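# Place the corner cone beside the orange extension cord

## Task

Locate the orange extension cord a contractor laid across one of the hall's aisles, pick up the cone standing in a corner of the hall, and set it upright on the floor directly next to the cord. The base must never roll over the cord. The task fails if the base, a turn or the arm strikes anything fixed in the hall other than the floor at speed; anything the robot holds, pushes or sets moving counts as the robot. It also fails if the robot tips over or finishes leaning.

## Robot and tools

ROBOT. TidyBot++: a base 0.54 m long, 0.50 m wide and 0.38 m high on four powered casters, carrying one seven-joint arm with a two-finger gripper. The shoulder sits 0.12 m ahead of the base centre and 0.68 m above the floor. Segment lengths: upper arm 0.42 m, forearm 0.31 m, hand 0.31 m. At the start the arm is folded, hand pointing down, with the wrist up to 0.08 m ahead of the base front and the elbow up to 1.15 m high. base_camera (644x364 pinhole) is fixed at the base front, about 0.34 m up, tilted down. wrist_camera (644x476 fisheye) looks along the hand.

FRAMES. Base frame: origin on the floor below the base centre, x forward, y left, z up, in metres. hand_pose is reported in it as x, y, z, qw, qx, qy, qz for the point between the finger pads; the hand's z axis runs out along the fingers, and the fingers close along its y axis. The odometry frame is the base frame as it stood at the start; base_odometry counts wheel turns only, so slipping shows up as travel. Heading is in radians, positive to the left, -3.142 to 3.142. base_tilt is in degrees, positive when leaning forward or right.

move. All arguments are optional; with no action it just reports state and images.
- base: offsets relative to where the base last reported itself. translate_m: forward metres, -2 to 2. strafe_m: leftward metres, -2 to 2. rotate_rad: left (counter-clockwise) turn in radians, -6.3 to 6.3. Translate and strafe follow the base axes at the start of the command.
- joints: absolute targets by name in radians. joint_1_rad any angle (whole arm about vertical; positive is clockwise from above, opposite to heading). joint_2_rad -2.249 to 2.249 (shoulder; 0 is upright, positive leans forward). joint_3_rad any angle. joint_4_rad -2.579 to 2.579 (elbow; 0 straight; with joint_3 at 3.14, negative bends the forearm forward). joint_5_rad any angle. joint_6_rad -2.099 to 2.099 (wrist; negative bends the hand forward with joint_3 at 3.14, joint_5 at 0). joint_7_rad any angle (hand roll; pointing down, positive is counter-clockwise from above; at 1.57 the fingers open left and right). gripper_pos 0 (open, pads about 85 mm apart) to 1 (closed); gap is roughly 85 x (1 - gripper_pos) mm. Any-angle joints take the short way round, so keep steps under half a turn.
- target: one list of seven numbers, an absolute hand pose in the base frame: x, y, z in metres then quaternion qw, qx, qy, qz. Alongside it, joints may hold only gripper_pos.
- speeds: lower caps for this action: translate_m and strafe_m 0.05 to 0.5 m/s (state only one when both move), rotate_rad 0.1 to 1.57 rad/s.
- cameras: list of base_camera, wrist_camera or all; [] for none.
- blocking: true (default) waits until everything rests; false returns in about 0.5 s while motion continues.
Unknown keys make a call invalid; out-of-range numbers get it refused, and a refusal or an uncommanded stop cancels the later move, wait and finished_scene calls of that reply.

wait(seconds 0 to 10, cameras) reports state after waiting; stop(cameras) brakes all your running motions. zoom_image(camera, region [x0, y0, x1, y1] in pixels, top-left origin, at most 504 by 504) enlarges part of the latest image. read_manual(section "licences") only returns licence text. finished_scene(scene, integer 1 to 3, the current scene number) ends the scene; the cone must stay in place without the robot.

RESULTS. base_status, joint_status and hand_status give each motion's outcome: done, moving, off_target (rested away from target, may still push), stopped, contact_stop, time_out, not_followed, torque_fault, limit_stop_at_motor_heat. hand_status is done within 10 mm and 2 degrees; off_target by a few cm is common. hand_target is where the joint targets would put the hand. joint_positions, motor_effort (percent of maximum, peak in brackets), base_odometry, base_tilt, on_its_own (things not commanded by this call), and the pictures line naming image order. Warning lines: "joint command not followed" (self-collision check), "pose unreachable", ARM HIT, MOTOR HOT, OVER-TEMPERATURE FAULT. A blocked base can still report done after stopping short; check images.

HANDLING TIPS. To fix a hand position, add (wanted minus hand_pose) to the last target's x, y, z. To hold still after a target, resend hand_target, not hand_pose. A held load makes the arm sag; never command a joint to its current reading while holding something. Reaching low, close and forward often misses and can hit the base, which is not protected. An unreachable pose wanders up to 10 s and ends in time_out. A hand pointing down reaches at most about 0.94 m high, near the base. Closed fingertips stick out about 20 mm past the hand point, so leave margin above the floor. A grip at gripper_pos 1 squeezes hard; ending off_target means something is held.

AVOID. Driving over the cord, or driving, turning or swinging the arm into fixed furniture or walls. Catching the arm above about 0.6 m while the base moves, sideways swings with the arm stretched, or reaching far out from the folded pose: these can tip the robot; back away or pull the arm in to level it. Drops, releasing the cone while it moves, slams, hard pushes and heavy force on the gripper. Torque limits are 104.5 N m (joints 1 to 4) and 51.3 N m (5 to 7); exceeding one halts the arm for 10 s. Holding loads or stretched poses heats motors; at 75 °C the arm sinks for 30 to 60 s. Base acceleration is up to 0.5 m/s2 and 1.57 rad/s2; odometry drifts a few centimetres over many moves.

Each tool is called after ">>>" as name(argument=value, ...), one argument or row to a line, values as JSON.

## Session

>>> move(
  joints={"joint_6_rad":0.4},
)

>>> move(
  joints={"joint_1_rad":-1.4},
  cameras=["wrist_camera"],
)

>>> move(
  joints={"joint_1_rad":1.4},
  cameras=["wrist_camera"],
)

>>> move(
  joints={"joint_1_rad":3.1},
  cameras=["wrist_camera"],
)

Scene clock: 1.90 s.
move: done
base_odometry: x=+0.000 y=+0.000 heading=+0.000
base_tilt: forward=+0.1 right=+0.1
base_status: not commanded
joint_positions: joint_1_rad=-0.008 joint_2_rad=-0.387 joint_3_rad=+3.148 joint_4_rad=-2.505 joint_5_rad=-0.019 joint_6_rad=+0.314 joint_7_rad=+1.614 gripper_pos=+0.000
joint_status: all done
motor_effort: joint_1_rad=+0(1) joint_2_rad=-7(7) joint_3_rad=+1(2) joint_4_rad=+20(21) joint_5_rad=+0(1) joint_6_rad=+9(9) joint_7_rad=+0(1)
hand_pose: x=+0.5315 y=+0.0000 z=+0.8361 quat_wxyz=(+0.009, +0.784, +0.008, +0.620) (m; base frame)
hand_target: x=+0.5346 y=-0.0005 z=+0.8569 quat_wxyz=(+0.010, +0.760, +0.007, +0.650) (m; base frame)
hand_status: not commanded
pictures: base_camera, wrist_camera
camera_calibration:
wrist_camera: T_world_to_cam=[[-0.0378112, -0.998983, -0.0245517, 0.0386589], [-0.254714, 0.0333928, -0.96644, 0.990872], [0.966277, -0.0302886, -0.255718, -0.167656], [0, 0, 0, 1]] pos_world=[0.415853, 0.000453537, 0.915694]

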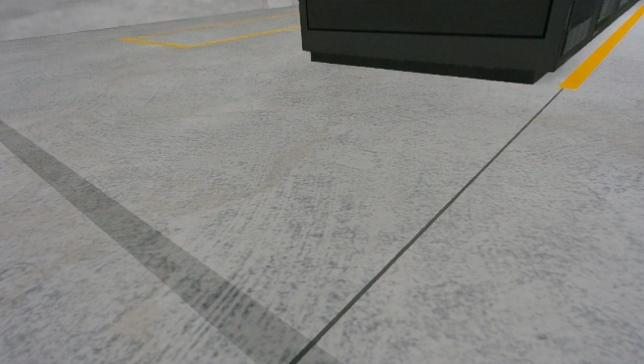

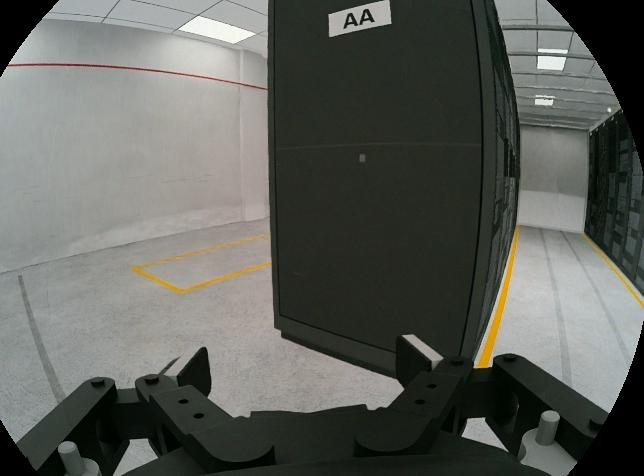

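Scene clock: 4.53 s.
move: done
base_odometry: x=+0.000 y=+0.000 heading=+0.000
base_tilt: forward=+0.1 right=+0.1
base_status: not commanded
joint_positions: joint_1_rad=-1.375 joint_2_rad=-0.387 joint_3_rad=+3.148 joint_4_rad=-2.505 joint_5_rad=-0.019 joint_6_rad=+0.315 joint_7_rad=+1.614 gripper_pos=+0.000
joint_status: all done
motor_effort: joint_1_rad=+0(2) joint_2_rad=-7(7) joint_3_rad=+1(2) joint_4_rad=+20(20) joint_5_rad=-1(1) joint_6_rad=+9(10) joint_7_rad=+0(0)
hand_pose: x=+0.2023 y=+0.4041 z=+0.8365 quat_wxyz=(-0.385, +0.603, +0.502, +0.487) (m; base frame)
hand_target: x=+0.1933 y=+0.4089 z=+0.8569 quat_wxyz=(-0.409, +0.579, +0.493, +0.505) (m; base frame)
hand_status: not commanded
pictures: wrist_camera
camera_calibration:
wrist_camera: T_world_to_cam=[[0.970761, -0.238786, -0.024592, -0.0813256], [-0.0838833, -0.241453, -0.96678, 0.97071], [0.224915, 0.940575, -0.254423, -0.0806463], [0, 0, 0, 1]] pos_world=[0.178513, 0.290816, 0.915945]

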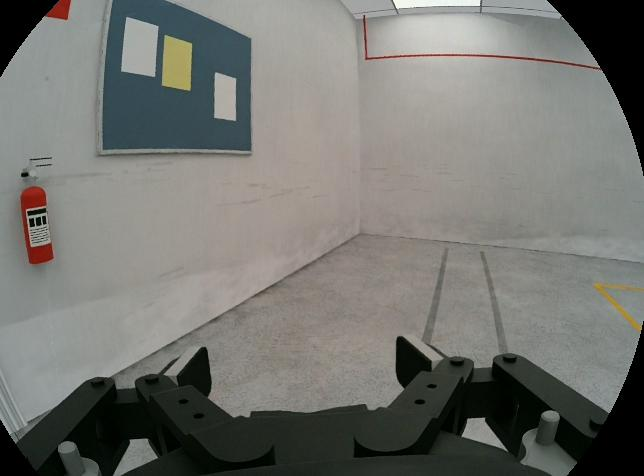

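Scene clock: 8.23 s.
move: done
base_odometry: x=+0.000 y=+0.000 heading=+0.000
base_tilt: forward=+0.1 right=+0.1
base_status: not commanded
joint_positions: joint_1_rad=+1.375 joint_2_rad=-0.387 joint_3_rad=+3.148 joint_4_rad=-2.505 joint_5_rad=-0.019 joint_6_rad=+0.316 joint_7_rad=+1.614 gripper_pos=+0.000
joint_status: all done
motor_effort: joint_1_rad=+0(2) joint_2_rad=-6(7) joint_3_rad=+1(2) joint_4_rad=+20(20) joint_5_rad=-1(1) joint_6_rad=+9(10) joint_7_rad=+0(1)
hand_pose: x=+0.1960 y=-0.4054 z=+0.8366 quat_wxyz=(+0.403, +0.609, -0.494, +0.473) (m; base frame)
hand_target: x=+0.1859 y=-0.4102 z=+0.8569 quat_wxyz=(+0.428, +0.584, -0.486, +0.489) (m; base frame)
hand_status: not commanded
pictures: wrist_camera
camera_calibration:
wrist_camera: T_world_to_cam=[[-0.988503, -0.149188, -0.0246048, 0.151838], [-0.0143877, 0.254794, -0.966888, 0.962493], [0.150518, -0.955418, -0.254011, -0.0721789], [0, 0, 0, 1]] pos_world=[0.174805, -0.291546, 0.916025]

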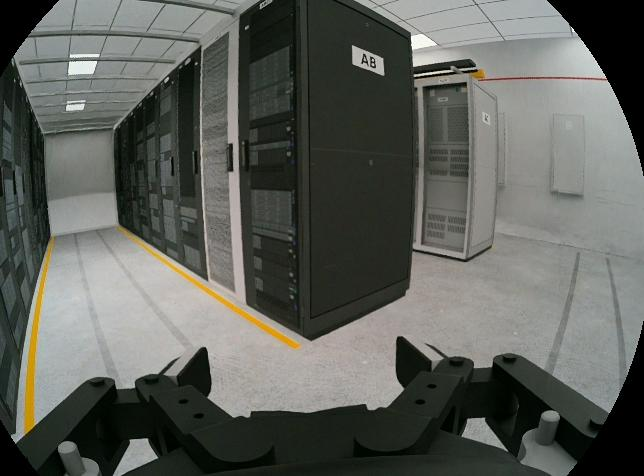

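Scene clock: 11.13 s.
move: done
base_odometry: x=+0.000 y=+0.000 heading=+0.000
base_tilt: forward=+0.1 right=+0.1
base_status: not commanded
joint_positions: joint_1_rad=+3.075 joint_2_rad=-0.387 joint_3_rad=+3.148 joint_4_rad=-2.505 joint_5_rad=-0.019 joint_6_rad=+0.316 joint_7_rad=+1.614 gripper_pos=+0.000
joint_status: all done
motor_effort: joint_1_rad=+0(2) joint_2_rad=-7(7) joint_3_rad=+1(2) joint_4_rad=+20(20) joint_5_rad=+0(1) joint_6_rad=+9(10) joint_7_rad=+0(1)
hand_pose: x=-0.2930 y=-0.0241 z=+0.8366 quat_wxyz=(+0.621, +0.031, -0.783, +0.010) (m; base frame)
hand_target: x=-0.2964 y=-0.0135 z=+0.8569 quat_wxyz=(+0.650, +0.020, -0.760, +0.001) (m; base frame)
hand_status: not commanded
pictures: wrist_camera
camera_calibration:
wrist_camera: T_world_to_cam=[[-0.0206248, 0.999484, -0.0246066, 0.0366623], [0.254466, -0.0185535, -0.966904, 0.930507], [-0.966862, -0.0262038, -0.253953, 0.0607341], [0, 0, 0, 1]] pos_world=[-0.177305, -0.0177878, 0.916036]

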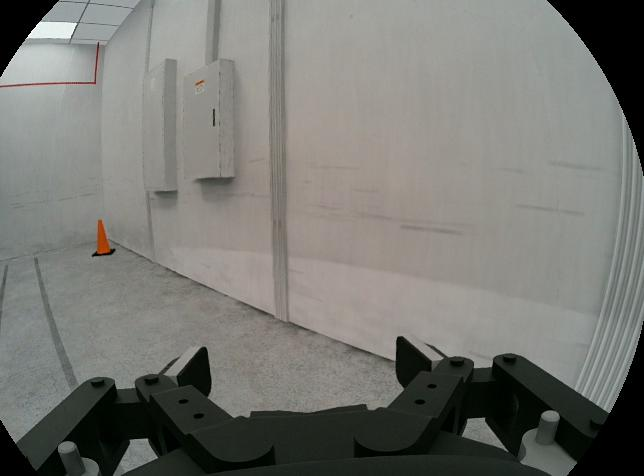

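>>> move(
  joints={"joint_1_rad":0.7},
  cameras=["wrist_camera"],
)

>>> zoom_image(
  camera="wrist_camera",
  region=[180, 180, 380, 380],
)

Scene clock: 19.33 s.
move: done
base_odometry: x=+0.000 y=+0.000 heading=+0.000
base_tilt: forward=+0.1 right=+0.1
base_status: not commanded
joint_positions: joint_1_rad=+0.725 joint_2_rad=-0.387 joint_3_rad=+3.148 joint_4_rad=-2.505 joint_5_rad=-0.019 joint_6_rad=+0.316 joint_7_rad=+1.614 gripper_pos=+0.000
joint_status: all done
motor_effort: joint_1_rad=+1(2) joint_2_rad=-7(7) joint_3_rad=+2(2) joint_4_rad=+20(20) joint_5_rad=-1(1) joint_6_rad=+9(10) joint_7_rad=+0(1)
hand_pose: x=+0.4258 y=-0.2760 z=+0.8367 quat_wxyz=(+0.230, +0.735, -0.273, +0.577) (m; base frame)
hand_target: x=+0.4344 y=-0.2706 z=+0.8569 quat_wxyz=(+0.234, +0.716, -0.256, +0.606) (m; base frame)
hand_status: not commanded
pictures: wrist_camera
camera_calibration:
wrist_camera: T_world_to_cam=[[-0.696217, -0.71741, -0.0246103, 0.117061], [-0.165636, 0.193913, -0.966934, 0.980514], [0.69846, -0.66912, -0.253835, -0.137549], [0, 0, 0, 1]] pos_world=[0.339981, -0.198191, 0.916059]

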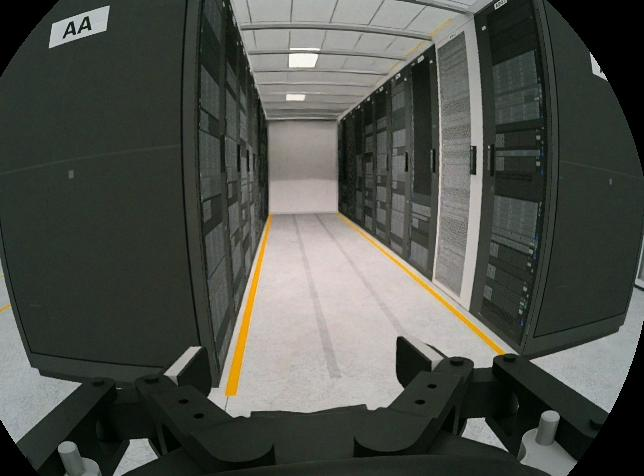

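Scaled by 2.520.

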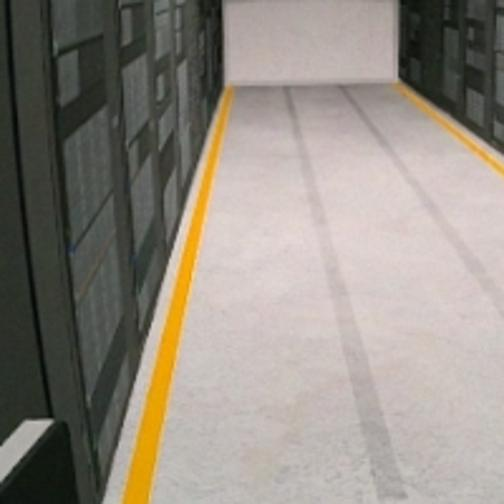

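>>> move(
  joints={"joint_1_rad":-1.5,"joint_6_rad":0.4},
  base={"rotate_rad":-2.335},
  cameras=[],
)

>>> move(
  base={"translate_m":2.2},
)

>>> zoom_image(
  camera="wrist_camera",
  region=[180, 140, 420, 380],
)

Scene clock: 32.63 s.
move: done
base_odometry: x=+0.000 y=+0.000 heading=-2.335
base_tilt: forward=+0.1 right=+0.1
base_status: done
joint_positions: joint_1_rad=-1.475 joint_2_rad=-0.387 joint_3_rad=+3.148 joint_4_rad=-2.505 joint_5_rad=-0.019 joint_6_rad=+0.316 joint_7_rad=+1.614 gripper_pos=+0.000
joint_status: all done
motor_effort: joint_1_rad=+0(1) joint_2_rad=-7(8) joint_3_rad=+1(2) joint_4_rad=+20(20) joint_5_rad=+0(1) joint_6_rad=+9(10) joint_7_rad=+0(1)
hand_pose: x=+0.1615 y=+0.4105 z=+0.8367 quat_wxyz=(-0.409, +0.577, +0.531, +0.467) (m; base frame)
hand_target: x=+0.1521 y=+0.4143 z=+0.8569 quat_wxyz=(-0.434, +0.553, +0.521, +0.484) (m; base frame)
hand_status: not commanded
pictures: none
No camera images: "cameras" was empty.

"base": translate_m = 2.2 is out of range: |translate_m| is at most 2

Scaled by 2.100.

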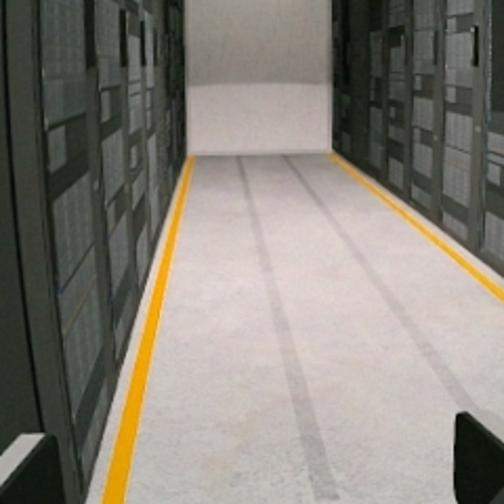

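>>> move(
  base={"translate_m":2.0},
)

>>> zoom_image(
  camera="wrist_camera",
  region=[180, 140, 420, 380],
)

Scene clock: 38.87 s.
move: done
base_odometry: x=-1.383 y=-1.445 heading=-2.335
base_tilt: forward=+0.1 right=+0.1
base_status: done
joint_positions: joint_1_rad=-1.478 joint_2_rad=-0.387 joint_3_rad=+3.148 joint_4_rad=-2.505 joint_5_rad=-0.019 joint_6_rad=+0.317 joint_7_rad=+1.614 gripper_pos=+0.000
joint_status: not commanded
motor_effort: joint_1_rad=+0(1) joint_2_rad=-7(7) joint_3_rad=+1(3) joint_4_rad=+20(20) joint_5_rad=+0(1) joint_6_rad=+9(10) joint_7_rad=+0(1)
hand_pose: x=+0.1605 y=+0.4106 z=+0.8369 quat_wxyz=(-0.410, +0.576, +0.532, +0.467) (m; base frame)
hand_target: x=+0.1521 y=+0.4143 z=+0.8569 quat_wxyz=(-0.434, +0.553, +0.521, +0.484) (m; base frame)
hand_status: not commanded
pictures: base_camera, wrist_camera
camera_calibration:
wrist_camera: T_world_to_cam=[[0.990099, -0.138189, -0.0246323, -0.0835912], [-0.0586017, -0.247481, -0.967119, 0.967867], [0.12755, 0.958988, -0.253128, -0.0702728], [0, 0, 0, 1]] pos_world=[0.148446, 0.295368, 0.916196]

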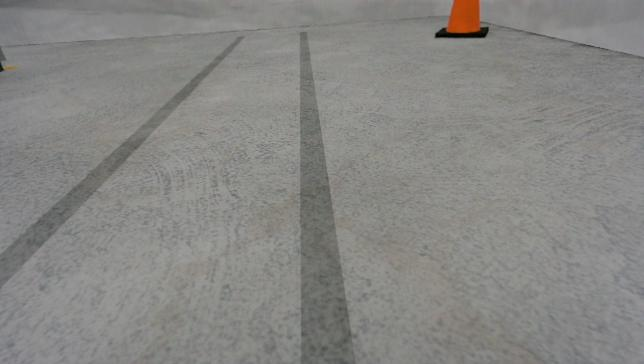

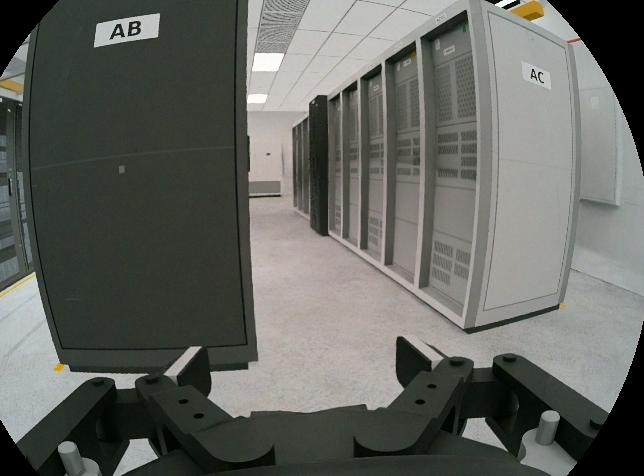

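Scaled by 2.100.

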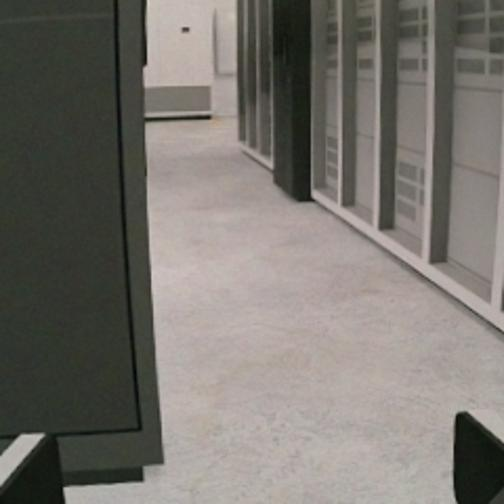

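>>> move(
  base={"translate_m":0.7,"strafe_m":-0.4},
  joints={"joint_1_rad":-1.57},
  cameras=["wrist_camera"],
)

>>> zoom_image(
  camera="wrist_camera",
  region=[220, 150, 380, 310],
)

Scene clock: 50.93 s.
move: done
base_odometry: x=-2.156 y=-1.673 heading=-2.335
base_tilt: forward=+0.1 right=+0.1
base_status: done
joint_positions: joint_1_rad=-1.550 joint_2_rad=-0.387 joint_3_rad=+3.148 joint_4_rad=-2.505 joint_5_rad=-0.019 joint_6_rad=+0.317 joint_7_rad=+1.614 gripper_pos=+0.000
joint_status: all done
motor_effort: joint_1_rad=+0(1) joint_2_rad=-7(8) joint_3_rad=+1(2) joint_4_rad=+20(20) joint_5_rad=+0(1) joint_6_rad=+9(10) joint_7_rad=+0(1)
hand_pose: x=+0.1306 y=+0.4126 z=+0.8371 quat_wxyz=(-0.427, +0.556, +0.552, +0.451) (m; base frame)
hand_target: x=+0.1231 y=+0.4156 z=+0.8569 quat_wxyz=(-0.451, +0.535, +0.541, +0.468) (m; base frame)
hand_status: not commanded
pictures: wrist_camera
camera_calibration:
wrist_camera: T_world_to_cam=[[0.997516, -0.0659858, -0.0246487, -0.0844592], [-0.0404749, -0.25055, -0.967257, 0.965777], [0.0576495, 0.965852, -0.252599, -0.0624509], [0, 0, 0, 1]] pos_world=[0.126939, 0.296721, 0.916298]

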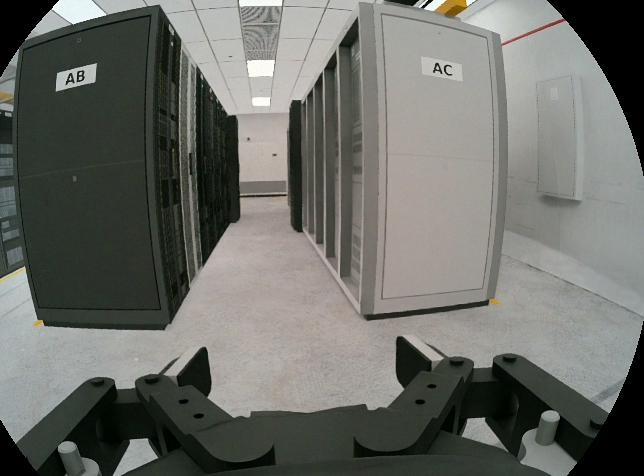

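Scaled by 3.150.

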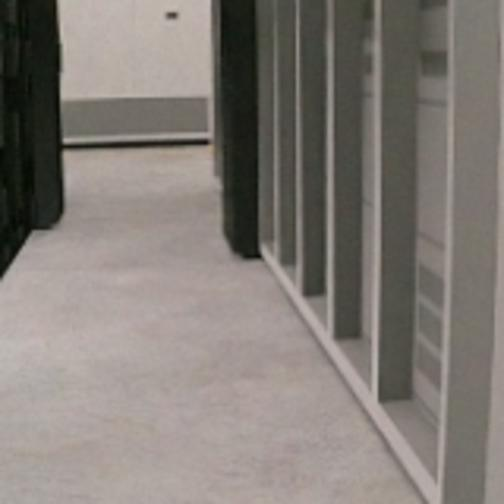

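>>> move(
  base={"rotate_rad":-0.209},
  cameras=[],
)

>>> move(
  base={"translate_m":1.3},
  joints={"joint_1_rad":-1.75,"joint_6_rad":0.45},
)

>>> zoom_image(
  camera="wrist_camera",
  region=[180, 110, 420, 350],
)

Scene clock: 58.73 s.
move: done
base_odometry: x=-2.157 y=-1.673 heading=-2.545
base_tilt: forward=+0.1 right=+0.1
base_status: done
joint_positions: joint_1_rad=-1.551 joint_2_rad=-0.387 joint_3_rad=+3.148 joint_4_rad=-2.505 joint_5_rad=-0.019 joint_6_rad=+0.317 joint_7_rad=+1.614 gripper_pos=+0.000
joint_status: not commanded
motor_effort: joint_1_rad=+0(1) joint_2_rad=-7(8) joint_3_rad=+1(2) joint_4_rad=+20(20) joint_5_rad=-1(1) joint_6_rad=+9(9) joint_7_rad=+0(0)
hand_pose: x=+0.1305 y=+0.4126 z=+0.8371 quat_wxyz=(-0.427, +0.556, +0.552, +0.451) (m; base frame)
hand_target: x=+0.1231 y=+0.4156 z=+0.8569 quat_wxyz=(-0.451, +0.535, +0.541, +0.468) (m; base frame)
hand_status: not commanded
pictures: none
No camera images: "cameras" was empty.

Scene clock: 62.27 s.
move: done
base_odometry: x=-3.232 y=-2.404 heading=-2.545
base_tilt: forward=+0.1 right=+0.1
base_status: done
joint_positions: joint_1_rad=-1.728 joint_2_rad=-0.387 joint_3_rad=+3.148 joint_4_rad=-2.505 joint_5_rad=-0.019 joint_6_rad=+0.365 joint_7_rad=+1.614 gripper_pos=+0.000
joint_status: all done
motor_effort: joint_1_rad=+0(2) joint_2_rad=-7(7) joint_3_rad=+1(3) joint_4_rad=+20(20) joint_5_rad=+0(1) joint_6_rad=+9(10) joint_7_rad=+0(1)
hand_pose: x=+0.0576 y=+0.4113 z=+0.8516 quat_wxyz=(-0.479, +0.496, +0.587, +0.425) (m; base frame)
hand_target: x=+0.0486 y=+0.4116 z=+0.8723 quat_wxyz=(-0.505, +0.474, +0.573, +0.438) (m; base frame)
hand_status: not commanded
pictures: base_camera, wrist_camera
camera_calibration:
wrist_camera: T_world_to_cam=[[0.99346, 0.111161, -0.0260809, -0.0827126], [-0.00244984, -0.207616, -0.978207, 0.96608], [-0.114153, 0.971874, -0.205986, -0.0855301], [0, 0, 0, 1]] pos_world=[0.0747749, 0.292893, 0.925251]

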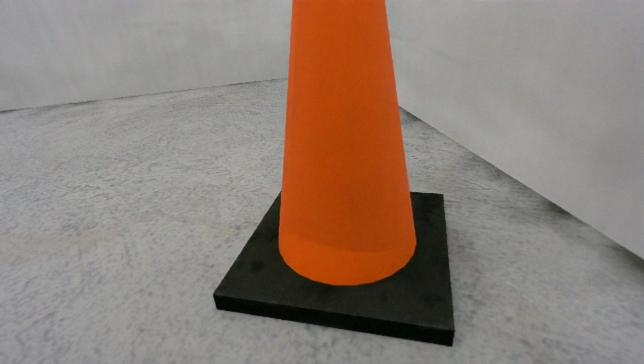

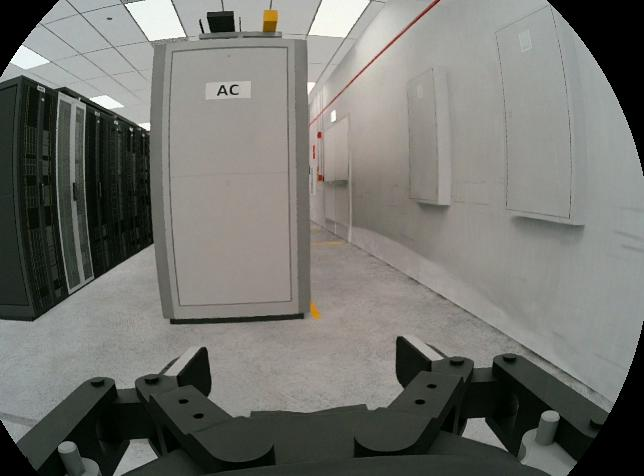

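Scaled by 2.100.

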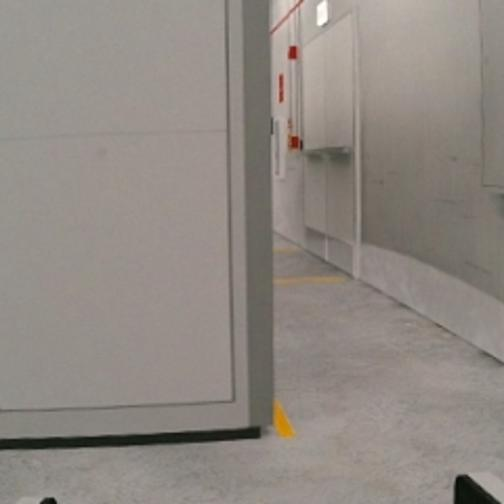

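>>> move(
  joints={"joint_1_rad":0.0,"joint_6_rad":-0.9},
  cameras=[],
)

>>> move(
  target=[0.625, 0.0, 0.56, 0, 1, 0, 0],
)

Scene clock: 69.30 s.
move: done
base_odometry: x=-3.232 y=-2.404 heading=-2.545
base_tilt: forward=+0.1 right=+0.1
base_status: not commanded
joint_positions: joint_1_rad=-0.025 joint_2_rad=-0.387 joint_3_rad=+3.148 joint_4_rad=-2.505 joint_5_rad=-0.019 joint_6_rad=-0.818 joint_7_rad=+1.614 gripper_pos=+0.000
joint_status: all done
motor_effort: joint_1_rad=+0(2) joint_2_rad=-2(7) joint_3_rad=+1(2) joint_4_rad=+16(20) joint_5_rad=-1(1) joint_6_rad=+3(10) joint_7_rad=+0(1)
hand_pose: x=+0.2921 y=+0.0092 z=+0.6032 quat_wxyz=(-0.007, +0.994, +0.025, +0.103) (m; base frame)
hand_target: x=+0.2627 y=+0.0053 z=+0.5962 quat_wxyz=(-0.007, +0.998, +0.013, +0.057) (m; base frame)
hand_status: not commanded
pictures: none
No camera images: "cameras" was empty.

Scene clock: 71.60 s.
move: off_target
base_odometry: x=-3.232 y=-2.404 heading=-2.545
base_tilt: forward=+0.1 right=+0.1
base_status: not commanded
joint_positions: joint_1_rad=-0.025 joint_2_rad=+0.583 joint_3_rad=+3.148 joint_4_rad=-1.514 joint_5_rad=-0.019 joint_6_rad=-0.958 joint_7_rad=+1.614 gripper_pos=+0.000
joint_status: not commanded
motor_effort: joint_1_rad=+0(1) joint_2_rad=-37(38) joint_3_rad=+0(1) joint_4_rad=+16(17) joint_5_rad=-1(1) joint_6_rad=+1(4) joint_7_rad=+0(1)
hand_pose: x=+0.6491 y=+0.0163 z=+0.5648 quat_wxyz=(-0.006, +0.999, +0.027, +0.043) (m; base frame)
hand_target: x=+0.6250 y=+0.0000 z=+0.5600 quat_wxyz=(+0.000, +1.000, +0.000, +0.000) (m; base frame)
hand_status: off_target (0.029 m and 5.8 deg from the pose sent, 0.336 m and 12.2 deg at the start)
pictures: base_camera, wrist_camera
camera_calibration:
wrist_camera: T_world_to_cam=[[-0.00487157, -0.999893, 0.0137774, 0.00966068], [-0.998115, 0.00401906, -0.0612415, 0.729897], [0.0611796, -0.0140498, -0.998028, 0.656336], [0, 0, 0, 1]] pos_world=[0.688414, 0.0159476, 0.699609]

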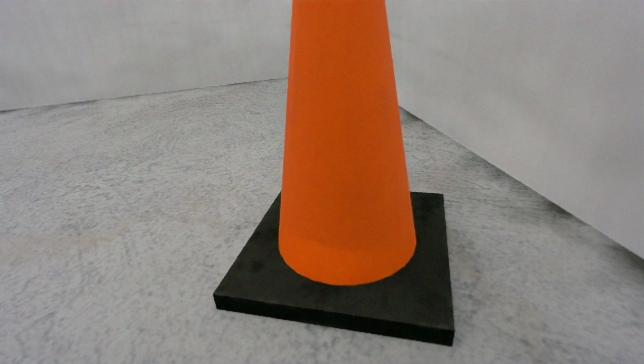

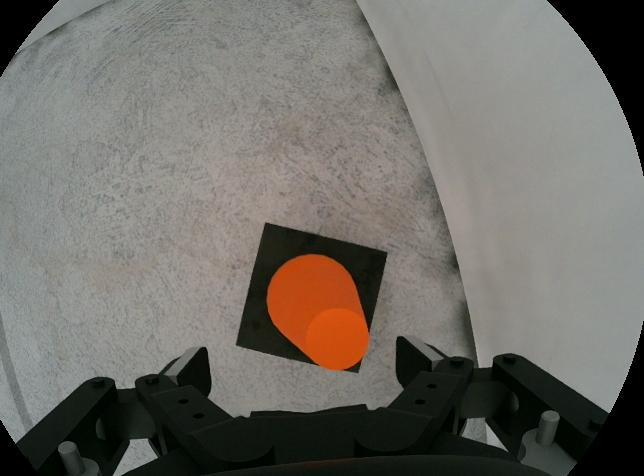

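>>> move(
  target=[0.622, -0.029, 0.48, 0.0, 1, -0.01, -0.01],
  cameras=["wrist_camera"],
)

Scene clock: 76.70 s.
move: off_target
base_odometry: x=-3.232 y=-2.404 heading=-2.545
base_tilt: forward=+0.1 right=+0.1
base_status: not commanded
joint_positions: joint_1_rad=+0.027 joint_2_rad=+0.718 joint_3_rad=+3.148 joint_4_rad=-1.578 joint_5_rad=-0.019 joint_6_rad=-0.922 joint_7_rad=+1.614 gripper_pos=+0.000
joint_status: not commanded
motor_effort: joint_1_rad=+0(1) joint_2_rad=-38(43) joint_3_rad=+0(2) joint_4_rad=+13(15) joint_5_rad=-1(1) joint_6_rad=+0(2) joint_7_rad=+0(0)
hand_pose: x=+0.6075 y=-0.0105 z=+0.4800 quat_wxyz=(-0.007, +0.999, +0.000, -0.038) (m; base frame)
hand_target: x=+0.6220 y=-0.0290 z=+0.4800 quat_wxyz=(+0.000, +1.000, -0.010, -0.010) (m; base frame)
hand_status: off_target (0.024 m and 3.4 deg from the pose sent, 0.100 m and 7.4 deg at the start)
pictures: wrist_camera
camera_calibration:
wrist_camera: T_world_to_cam=[[-0.0552789, -0.998291, 0.0189448, 0.011997], [-0.993294, 0.0569121, 0.100641, 0.603169], [-0.101547, -0.0132545, -0.994742, 0.671174], [0, 0, 0, 1]] pos_world=[0.667943, -0.013455, 0.606715]

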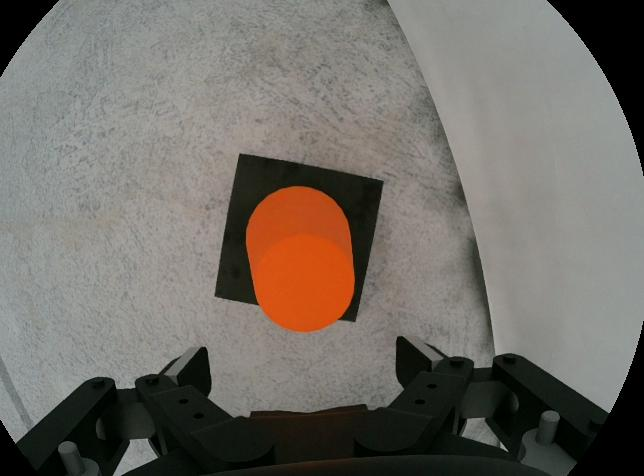

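>>> move(
  target=[0.644, -0.030, 0.425, 0.0, 1, -0.01, 0.012],
  cameras=["wrist_camera"],
)

Scene clock: 80.80 s.
move: off_target
base_odometry: x=-3.232 y=-2.404 heading=-2.545
base_tilt: forward=+0.1 right=+0.1
base_status: not commanded
joint_positions: joint_1_rad=+0.027 joint_2_rad=+0.818 joint_3_rad=+3.148 joint_4_rad=-1.578 joint_5_rad=-0.019 joint_6_rad=-0.792 joint_7_rad=+1.614 gripper_pos=+0.000
joint_status: not commanded
motor_effort: joint_1_rad=+1(1) joint_2_rad=-40(43) joint_3_rad=+0(1) joint_4_rad=+11(13) joint_5_rad=-1(1) joint_6_rad=+0(1) joint_7_rad=+1(1)
hand_pose: x=+0.6244 y=-0.0117 z=+0.4272 quat_wxyz=(-0.005, +1.000, -0.001, -0.024) (m; base frame)
hand_target: x=+0.6440 y=-0.0300 z=+0.4250 quat_wxyz=(+0.000, +1.000, -0.010, +0.012) (m; base frame)
hand_status: off_target (0.027 m and 4.3 deg from the pose sent, 0.069 m and 5.9 deg at the start)
pictures: wrist_camera
camera_calibration:
wrist_camera: T_world_to_cam=[[-0.0570473, -0.998162, 0.0204428, 0.0132121], [-0.995657, 0.0583892, 0.072511, 0.638836], [-0.0735714, -0.0162174, -0.997158, 0.603908], [0, 0, 0, 1]] pos_world=[0.681246, -0.0143195, 0.555599]

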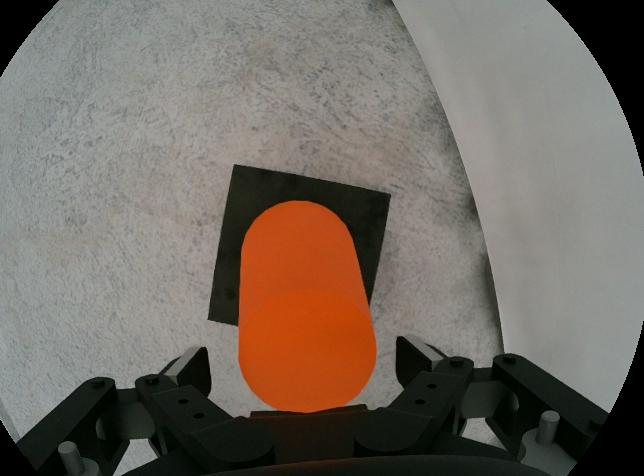

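>>> move(
  target=[0.656, -0.031, 0.388, 0.0, 1, -0.01, 0.015],
  cameras=["wrist_camera"],
)

>>> move(
  joints={"gripper_pos":0.45},
  cameras=["wrist_camera"],
)

>>> move(
  joints={"gripper_pos":0.9},
  cameras=[],
)

Scene clock: 84.90 s.
move: off_target
base_odometry: x=-3.232 y=-2.404 heading=-2.545
base_tilt: forward=+0.1 right=+0.1
base_status: not commanded
joint_positions: joint_1_rad=+0.029 joint_2_rad=+0.892 joint_3_rad=+3.148 joint_4_rad=-1.557 joint_5_rad=-0.019 joint_6_rad=-0.734 joint_7_rad=+1.614 gripper_pos=+0.000
joint_status: not commanded
motor_effort: joint_1_rad=+0(1) joint_2_rad=-38(43) joint_3_rad=-1(1) joint_4_rad=+12(12) joint_5_rad=+0(1) joint_6_rad=+3(3) joint_7_rad=+0(1)
hand_pose: x=+0.6342 y=-0.0132 z=+0.3930 quat_wxyz=(-0.004, +1.000, -0.002, -0.020) (m; base frame)
hand_target: x=+0.6560 y=-0.0310 z=+0.3880 quat_wxyz=(+0.000, +1.000, -0.010, +0.015) (m; base frame)
hand_status: off_target (0.029 m and 4.2 deg from the pose sent, 0.054 m and 4.6 deg at the start)
pictures: wrist_camera
camera_calibration:
wrist_camera: T_world_to_cam=[[-0.0592764, -0.998012, 0.0214266, 0.0139661], [-0.995975, 0.0605737, 0.0660587, 0.653951], [-0.0672253, -0.0174247, -0.997586, 0.56658], [0, 0, 0, 1]] pos_world=[0.690235, -0.0158013, 0.521714]

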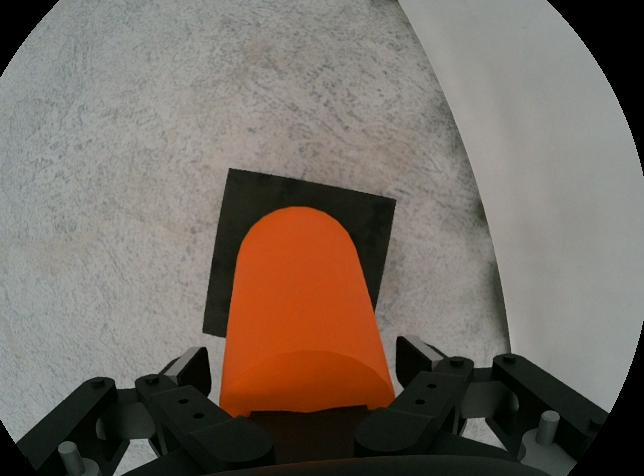

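Scene clock: 85.70 s.
move: off_target
base_odometry: x=-3.232 y=-2.404 heading=-2.545
base_tilt: forward=+0.1 right=+0.1
base_status: not commanded
joint_positions: joint_1_rad=+0.030 joint_2_rad=+0.887 joint_3_rad=+3.148 joint_4_rad=-1.558 joint_5_rad=-0.019 joint_6_rad=-0.733 joint_7_rad=+1.614 gripper_pos=+0.277
joint_status: gripper_pos off_target (ended at +0.277, target +0.450)
motor_effort: joint_1_rad=+2(2) joint_2_rad=-36(38) joint_3_rad=-1(3) joint_4_rad=+12(15) joint_5_rad=-2(5) joint_6_rad=+4(8) joint_7_rad=+2(2)
hand_pose: x=+0.6350 y=-0.0137 z=+0.3951 quat_wxyz=(-0.004, +1.000, -0.002, -0.019) (m; base frame)
hand_target: x=+0.6560 y=-0.0310 z=+0.3880 quat_wxyz=(+0.000, +1.000, -0.010, +0.015) (m; base frame)
hand_status: not commanded
pictures: wrist_camera
camera_calibration:
wrist_camera: T_world_to_cam=[[-0.060159, -0.997959, 0.0214262, 0.0140621], [-0.996166, 0.0613891, 0.0623261, 0.656245], [-0.0635142, -0.0175945, -0.997826, 0.566514], [0, 0, 0, 1]] pos_world=[0.690556, -0.0162853, 0.52408]

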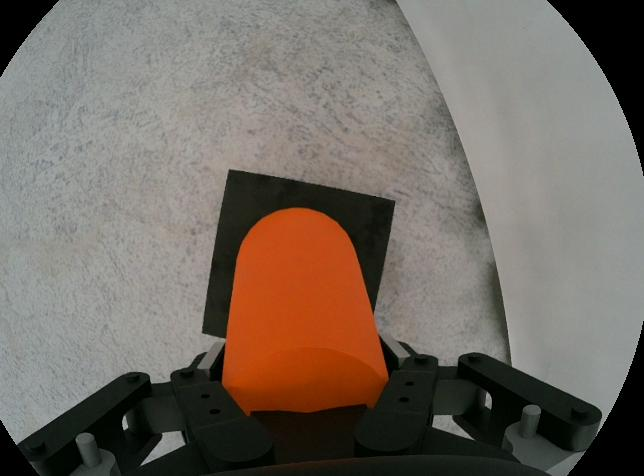

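Scene clock: 86.50 s.
move: off_target
base_odometry: x=-3.232 y=-2.404 heading=-2.545
base_tilt: forward=+0.1 right=+0.1
base_status: not commanded
joint_positions: joint_1_rad=+0.030 joint_2_rad=+0.887 joint_3_rad=+3.148 joint_4_rad=-1.558 joint_5_rad=-0.019 joint_6_rad=-0.733 joint_7_rad=+1.614 gripper_pos=+0.277
joint_status: gripper_pos off_target (ended at +0.277, target +0.900)
motor_effort: joint_1_rad=+2(2) joint_2_rad=-37(37) joint_3_rad=-1(2) joint_4_rad=+12(12) joint_5_rad=-1(2) joint_6_rad=+5(5) joint_7_rad=+1(2)
hand_pose: x=+0.6350 y=-0.0137 z=+0.3951 quat_wxyz=(-0.004, +1.000, -0.002, -0.019) (m; base frame)
hand_target: x=+0.6560 y=-0.0310 z=+0.3880 quat_wxyz=(+0.000, +1.000, -0.010, +0.015) (m; base frame)
hand_status: not commanded
pictures: none
No camera images: "cameras" was empty.

Lift straight up, then in and high.

>>> move(
  target=[0.62, -0.02, 0.53, 0.0, 1, -0.01, 0.015],
  cameras=[],
)

>>> move(
  target=[0.50, -0.01, 0.84, 0.0, 1, -0.01, 0.015],
  cameras=["base_camera"],
)

Scene clock: 91.23 s.
move: off_target
base_odometry: x=-3.232 y=-2.404 heading=-2.545
base_tilt: forward=+0.2 right=+0.1
base_status: not commanded
joint_positions: joint_1_rad=+0.030 joint_2_rad=+0.696 joint_3_rad=+3.150 joint_4_rad=-1.621 joint_5_rad=-0.019 joint_6_rad=-0.842 joint_7_rad=+1.614 gripper_pos=+0.280
joint_status: not commanded
motor_effort: joint_1_rad=+0(2) joint_2_rad=-49(56) joint_3_rad=+0(3) joint_4_rad=+18(19) joint_5_rad=-1(2) joint_6_rad=+1(4) joint_7_rad=+0(2)
hand_pose: x=+0.6143 y=-0.0131 z=+0.4800 quat_wxyz=(-0.005, +1.000, -0.003, -0.008) (m; base frame)
hand_target: x=+0.6200 y=-0.0200 z=+0.5300 quat_wxyz=(+0.000, +1.000, -0.010, +0.015) (m; base frame)
hand_status: off_target (0.051 m and 2.9 deg from the pose sent, 0.136 m and 4.0 deg at the start)
pictures: none
No camera images: "cameras" was empty.

Scene clock: 93.20 s.
move: off_target
base_odometry: x=-3.232 y=-2.404 heading=-2.545
base_tilt: forward=+0.1 right=+0.1
base_status: not commanded
joint_positions: joint_1_rad=+0.022 joint_2_rad=+0.215 joint_3_rad=+3.157 joint_4_rad=-1.290 joint_5_rad=-0.019 joint_6_rad=-1.640 joint_7_rad=+1.614 gripper_pos=+0.280
joint_status: not commanded
motor_effort: joint_1_rad=+0(1) joint_2_rad=-36(53) joint_3_rad=+1(1) joint_4_rad=+24(26) joint_5_rad=-1(1) joint_6_rad=+1(4) joint_7_rad=+0(1)
hand_pose: x=+0.5215 y=-0.0076 z=+0.8025 quat_wxyz=(-0.008, +1.000, +0.003, -0.001) (m; base frame)
hand_target: x=+0.5000 y=-0.0100 z=+0.8400 quat_wxyz=(+0.000, +1.000, -0.010, +0.015) (m; base frame)
hand_status: off_target (0.043 m and 2.6 deg from the pose sent, 0.378 m and 2.9 deg at the start)
pictures: base_camera

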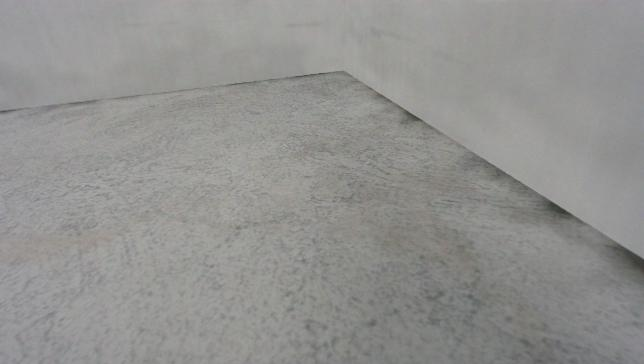

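>>> move(
  base={"rotate_rad":1.781},
  speeds={"rotate_rad":0.7},
  cameras=["base_camera","wrist_camera"],
)

>>> zoom_image(
  camera="base_camera",
  region=[200, 0, 600, 120],
)

Scene clock: 105.97 s.
move: done
base_odometry: x=-3.232 y=-2.404 heading=-0.765
base_tilt: forward=+0.1 right=+0.1
base_status: done
joint_positions: joint_1_rad=+0.001 joint_2_rad=+0.215 joint_3_rad=+3.173 joint_4_rad=-1.289 joint_5_rad=-0.019 joint_6_rad=-1.640 joint_7_rad=+1.614 gripper_pos=+0.280
joint_status: not commanded
motor_effort: joint_1_rad=+0(4) joint_2_rad=-36(37) joint_3_rad=+0(3) joint_4_rad=+25(25) joint_5_rad=+0(5) joint_6_rad=+1(2) joint_7_rad=+0(1)
hand_pose: x=+0.5218 y=-0.0048 z=+0.8025 quat_wxyz=(-0.006, +1.000, +0.006, -0.001) (m; base frame)
hand_target: x=+0.5000 y=-0.0100 z=+0.8400 quat_wxyz=(+0.000, +1.000, -0.010, +0.015) (m; base frame)
hand_status: not commanded
pictures: base_camera, wrist_camera
camera_calibration:
wrist_camera: T_world_to_cam=[[-0.0434234, -0.998932, 0.0157716, 0.00318667], [-0.998654, 0.0438489, 0.0277179, 0.546567], [-0.0283798, -0.0145468, -0.999491, 0.949032], [0, 0, 0, 1]] pos_world=[0.572903, -0.00697773, 0.933349]

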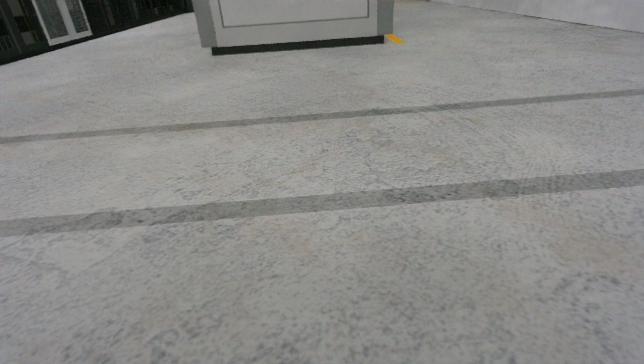

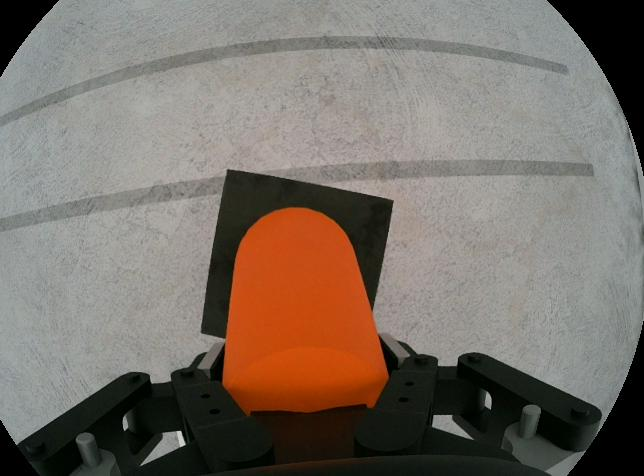

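Scaled by 1.260.

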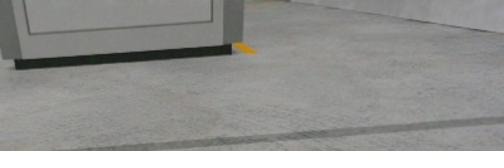

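>>> move(
  base={"translate_m":1.2,"strafe_m":-0.8},
  speeds={"translate_m":0.35},
  cameras=["base_camera","wrist_camera"],
)

>>> zoom_image(
  camera="base_camera",
  region=[200, 0, 500, 120],
)

Scene clock: 116.97 s.
move: done
base_odometry: x=-2.920 y=-3.812 heading=-0.764
base_tilt: forward=+0.1 right=+0.1
base_status: done
joint_positions: joint_1_rad=+0.001 joint_2_rad=+0.215 joint_3_rad=+3.173 joint_4_rad=-1.287 joint_5_rad=-0.019 joint_6_rad=-1.650 joint_7_rad=+1.614 gripper_pos=+0.280
joint_status: not commanded
motor_effort: joint_1_rad=+0(2) joint_2_rad=-36(37) joint_3_rad=+0(2) joint_4_rad=+24(26) joint_5_rad=-1(2) joint_6_rad=+1(3) joint_7_rad=+1(1)
hand_pose: x=+0.5194 y=-0.0048 z=+0.8034 quat_wxyz=(-0.006, +1.000, +0.006, -0.005) (m; base frame)
hand_target: x=+0.5000 y=-0.0100 z=+0.8400 quat_wxyz=(+0.000, +1.000, -0.010, +0.015) (m; base frame)
hand_status: not commanded
pictures: base_camera, wrist_camera
camera_calibration:
wrist_camera: T_world_to_cam=[[-0.0431697, -0.998942, 0.0158632, 0.00294005], [-0.998428, 0.0437046, 0.0350824, 0.538088], [-0.0357385, -0.0143238, -0.999259, 0.953451], [0, 0, 0, 1]] pos_world=[0.571444, -0.00692295, 0.93382]

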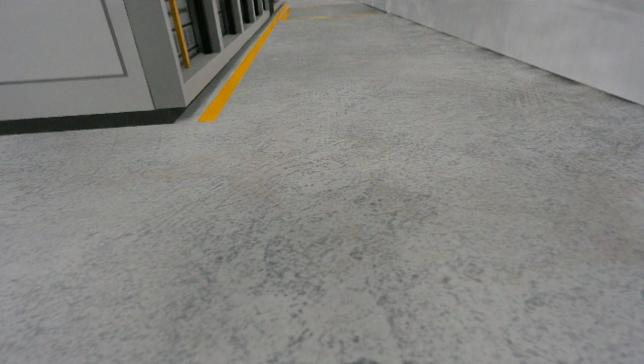

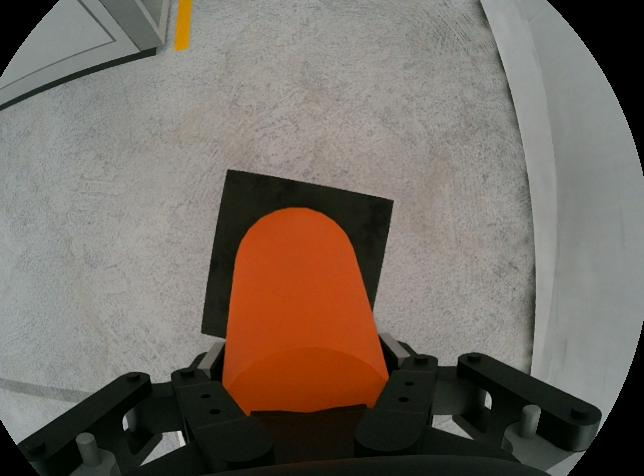

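Scaled by 1.680.

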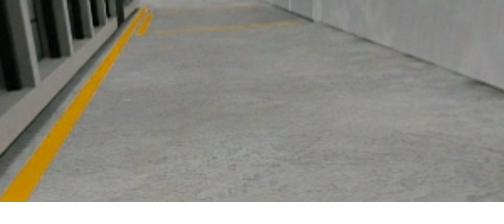

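>>> move(
  base={"translate_m":2.0,"strafe_m":-0.05},
  speeds={"translate_m":0.35},
  cameras=["base_camera","wrist_camera"],
)

>>> zoom_image(
  camera="base_camera",
  region=[200, 0, 500, 120],
)

Scene clock: 135.23 s.
move: done
base_odometry: x=-1.510 y=-5.232 heading=-0.764
base_tilt: forward=+0.1 right=+0.1
base_status: done
joint_positions: joint_1_rad=+0.001 joint_2_rad=+0.214 joint_3_rad=+3.173 joint_4_rad=-1.282 joint_5_rad=-0.019 joint_6_rad=-1.663 joint_7_rad=+1.614 gripper_pos=+0.280
joint_status: not commanded
motor_effort: joint_1_rad=+0(2) joint_2_rad=-35(39) joint_3_rad=+0(1) joint_4_rad=+24(26) joint_5_rad=-1(2) joint_6_rad=+1(4) joint_7_rad=+0(1)
hand_pose: x=+0.5168 y=-0.0047 z=+0.8051 quat_wxyz=(-0.006, +1.000, +0.006, -0.008) (m; base frame)
hand_target: x=+0.5000 y=-0.0100 z=+0.8400 quat_wxyz=(+0.000, +1.000, -0.010, +0.015) (m; base frame)
hand_status: not commanded
pictures: base_camera, wrist_camera
camera_calibration:
wrist_camera: T_world_to_cam=[[-0.0428793, -0.998953, 0.0159337, 0.00267603], [-0.998166, 0.0435168, 0.0420849, 0.529625], [-0.0427342, -0.0140999, -0.998987, 0.958515], [0, 0, 0, 1]] pos_world=[0.56973, -0.00685939, 0.935212]

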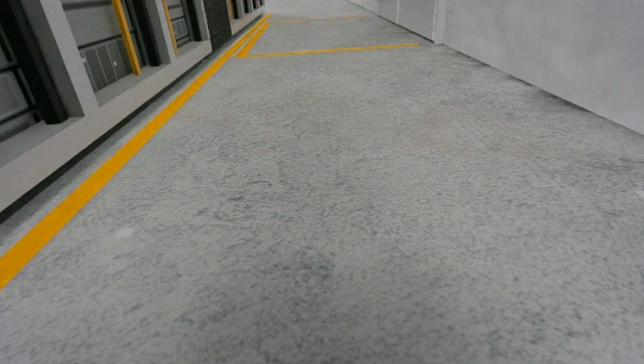

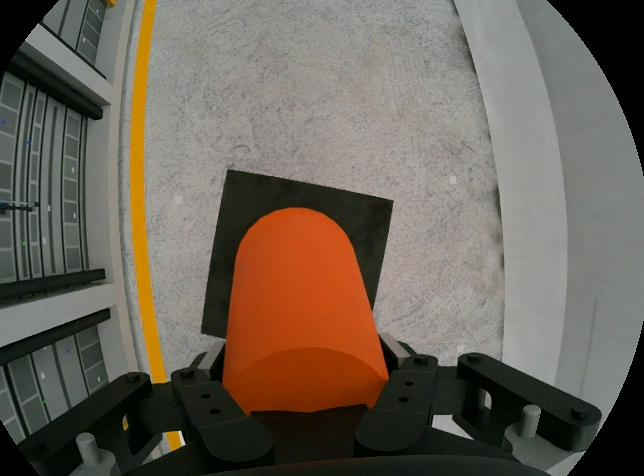

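Scaled by 1.680.

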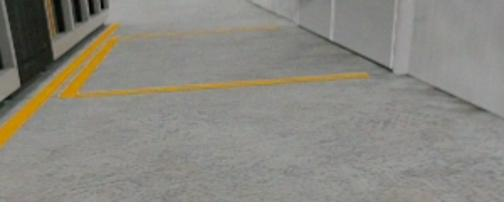

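>>> move(
  base={"rotate_rad":0.045},
  cameras=[],
)

>>> move(
  base={"translate_m":2.0},
  speeds={"translate_m":0.35},
  cameras=["base_camera","wrist_camera"],
)

>>> zoom_image(
  camera="base_camera",
  region=[200, 0, 500, 120],
)

Scene clock: 144.63 s.
move: done
base_odometry: x=-1.510 y=-5.233 heading=-0.719
base_tilt: forward=+0.2 right=+0.1
base_status: done
joint_positions: joint_1_rad=-0.007 joint_2_rad=+0.214 joint_3_rad=+3.176 joint_4_rad=-1.282 joint_5_rad=-0.019 joint_6_rad=-1.663 joint_7_rad=+1.614 gripper_pos=+0.280
joint_status: not commanded
motor_effort: joint_1_rad=+0(5) joint_2_rad=-35(36) joint_3_rad=+0(3) joint_4_rad=+25(25) joint_5_rad=+0(5) joint_6_rad=+1(2) joint_7_rad=+0(0)
hand_pose: x=+0.5168 y=-0.0025 z=+0.8051 quat_wxyz=(-0.006, +1.000, +0.009, -0.008) (m; base frame)
hand_target: x=+0.5000 y=-0.0100 z=+0.8400 quat_wxyz=(+0.000, +1.000, -0.010, +0.015) (m; base frame)
hand_status: not commanded
pictures: none
No camera images: "cameras" was empty.

Scene clock: 151.27 s.
move: done
base_odometry: x=-0.006 y=-6.550 heading=-0.719
base_tilt: forward=+0.1 right=+0.1
base_status: done
joint_positions: joint_1_rad=-0.007 joint_2_rad=+0.213 joint_3_rad=+3.176 joint_4_rad=-1.281 joint_5_rad=-0.019 joint_6_rad=-1.667 joint_7_rad=+1.614 gripper_pos=+0.280
joint_status: not commanded
motor_effort: joint_1_rad=+0(2) joint_2_rad=-35(39) joint_3_rad=+0(2) joint_4_rad=+24(26) joint_5_rad=-1(2) joint_6_rad=+1(4) joint_7_rad=+0(1)
hand_pose: x=+0.5159 y=-0.0024 z=+0.8058 quat_wxyz=(-0.006, +1.000, +0.009, -0.009) (m; base frame)
hand_target: x=+0.5000 y=-0.0100 z=+0.8400 quat_wxyz=(+0.000, +1.000, -0.010, +0.015) (m; base frame)
hand_status: not commanded
pictures: base_camera, wrist_camera
camera_calibration:
wrist_camera: T_world_to_cam=[[-0.0374187, -0.999164, 0.0164772, 0.00159784], [-0.9983, 0.0381137, 0.044107, 0.52704], [-0.0446981, -0.0147987, -0.998891, 0.960103], [0, 0, 0, 1]] pos_world=[0.569119, -0.00428263, 0.935766]

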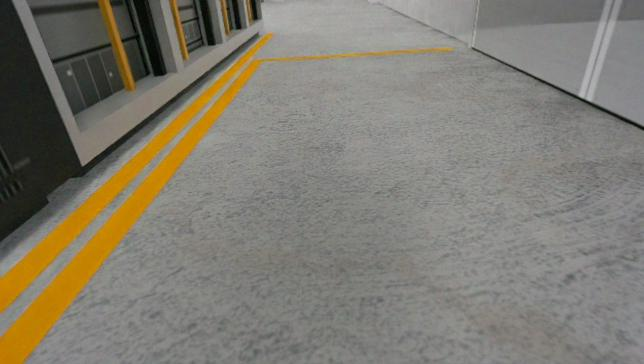

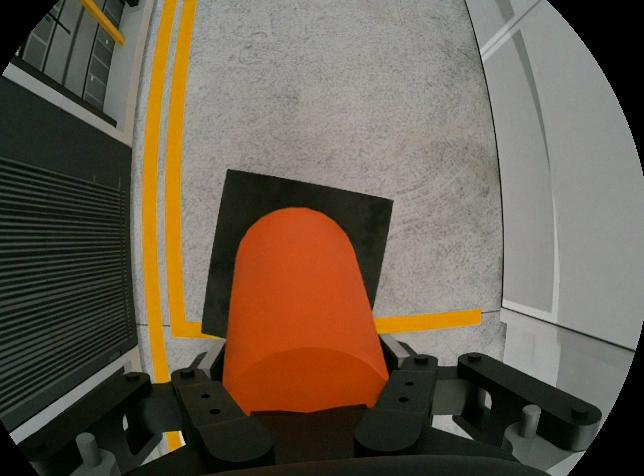

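Scaled by 1.680.

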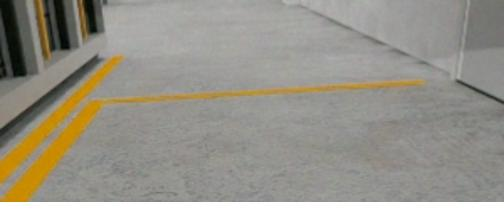

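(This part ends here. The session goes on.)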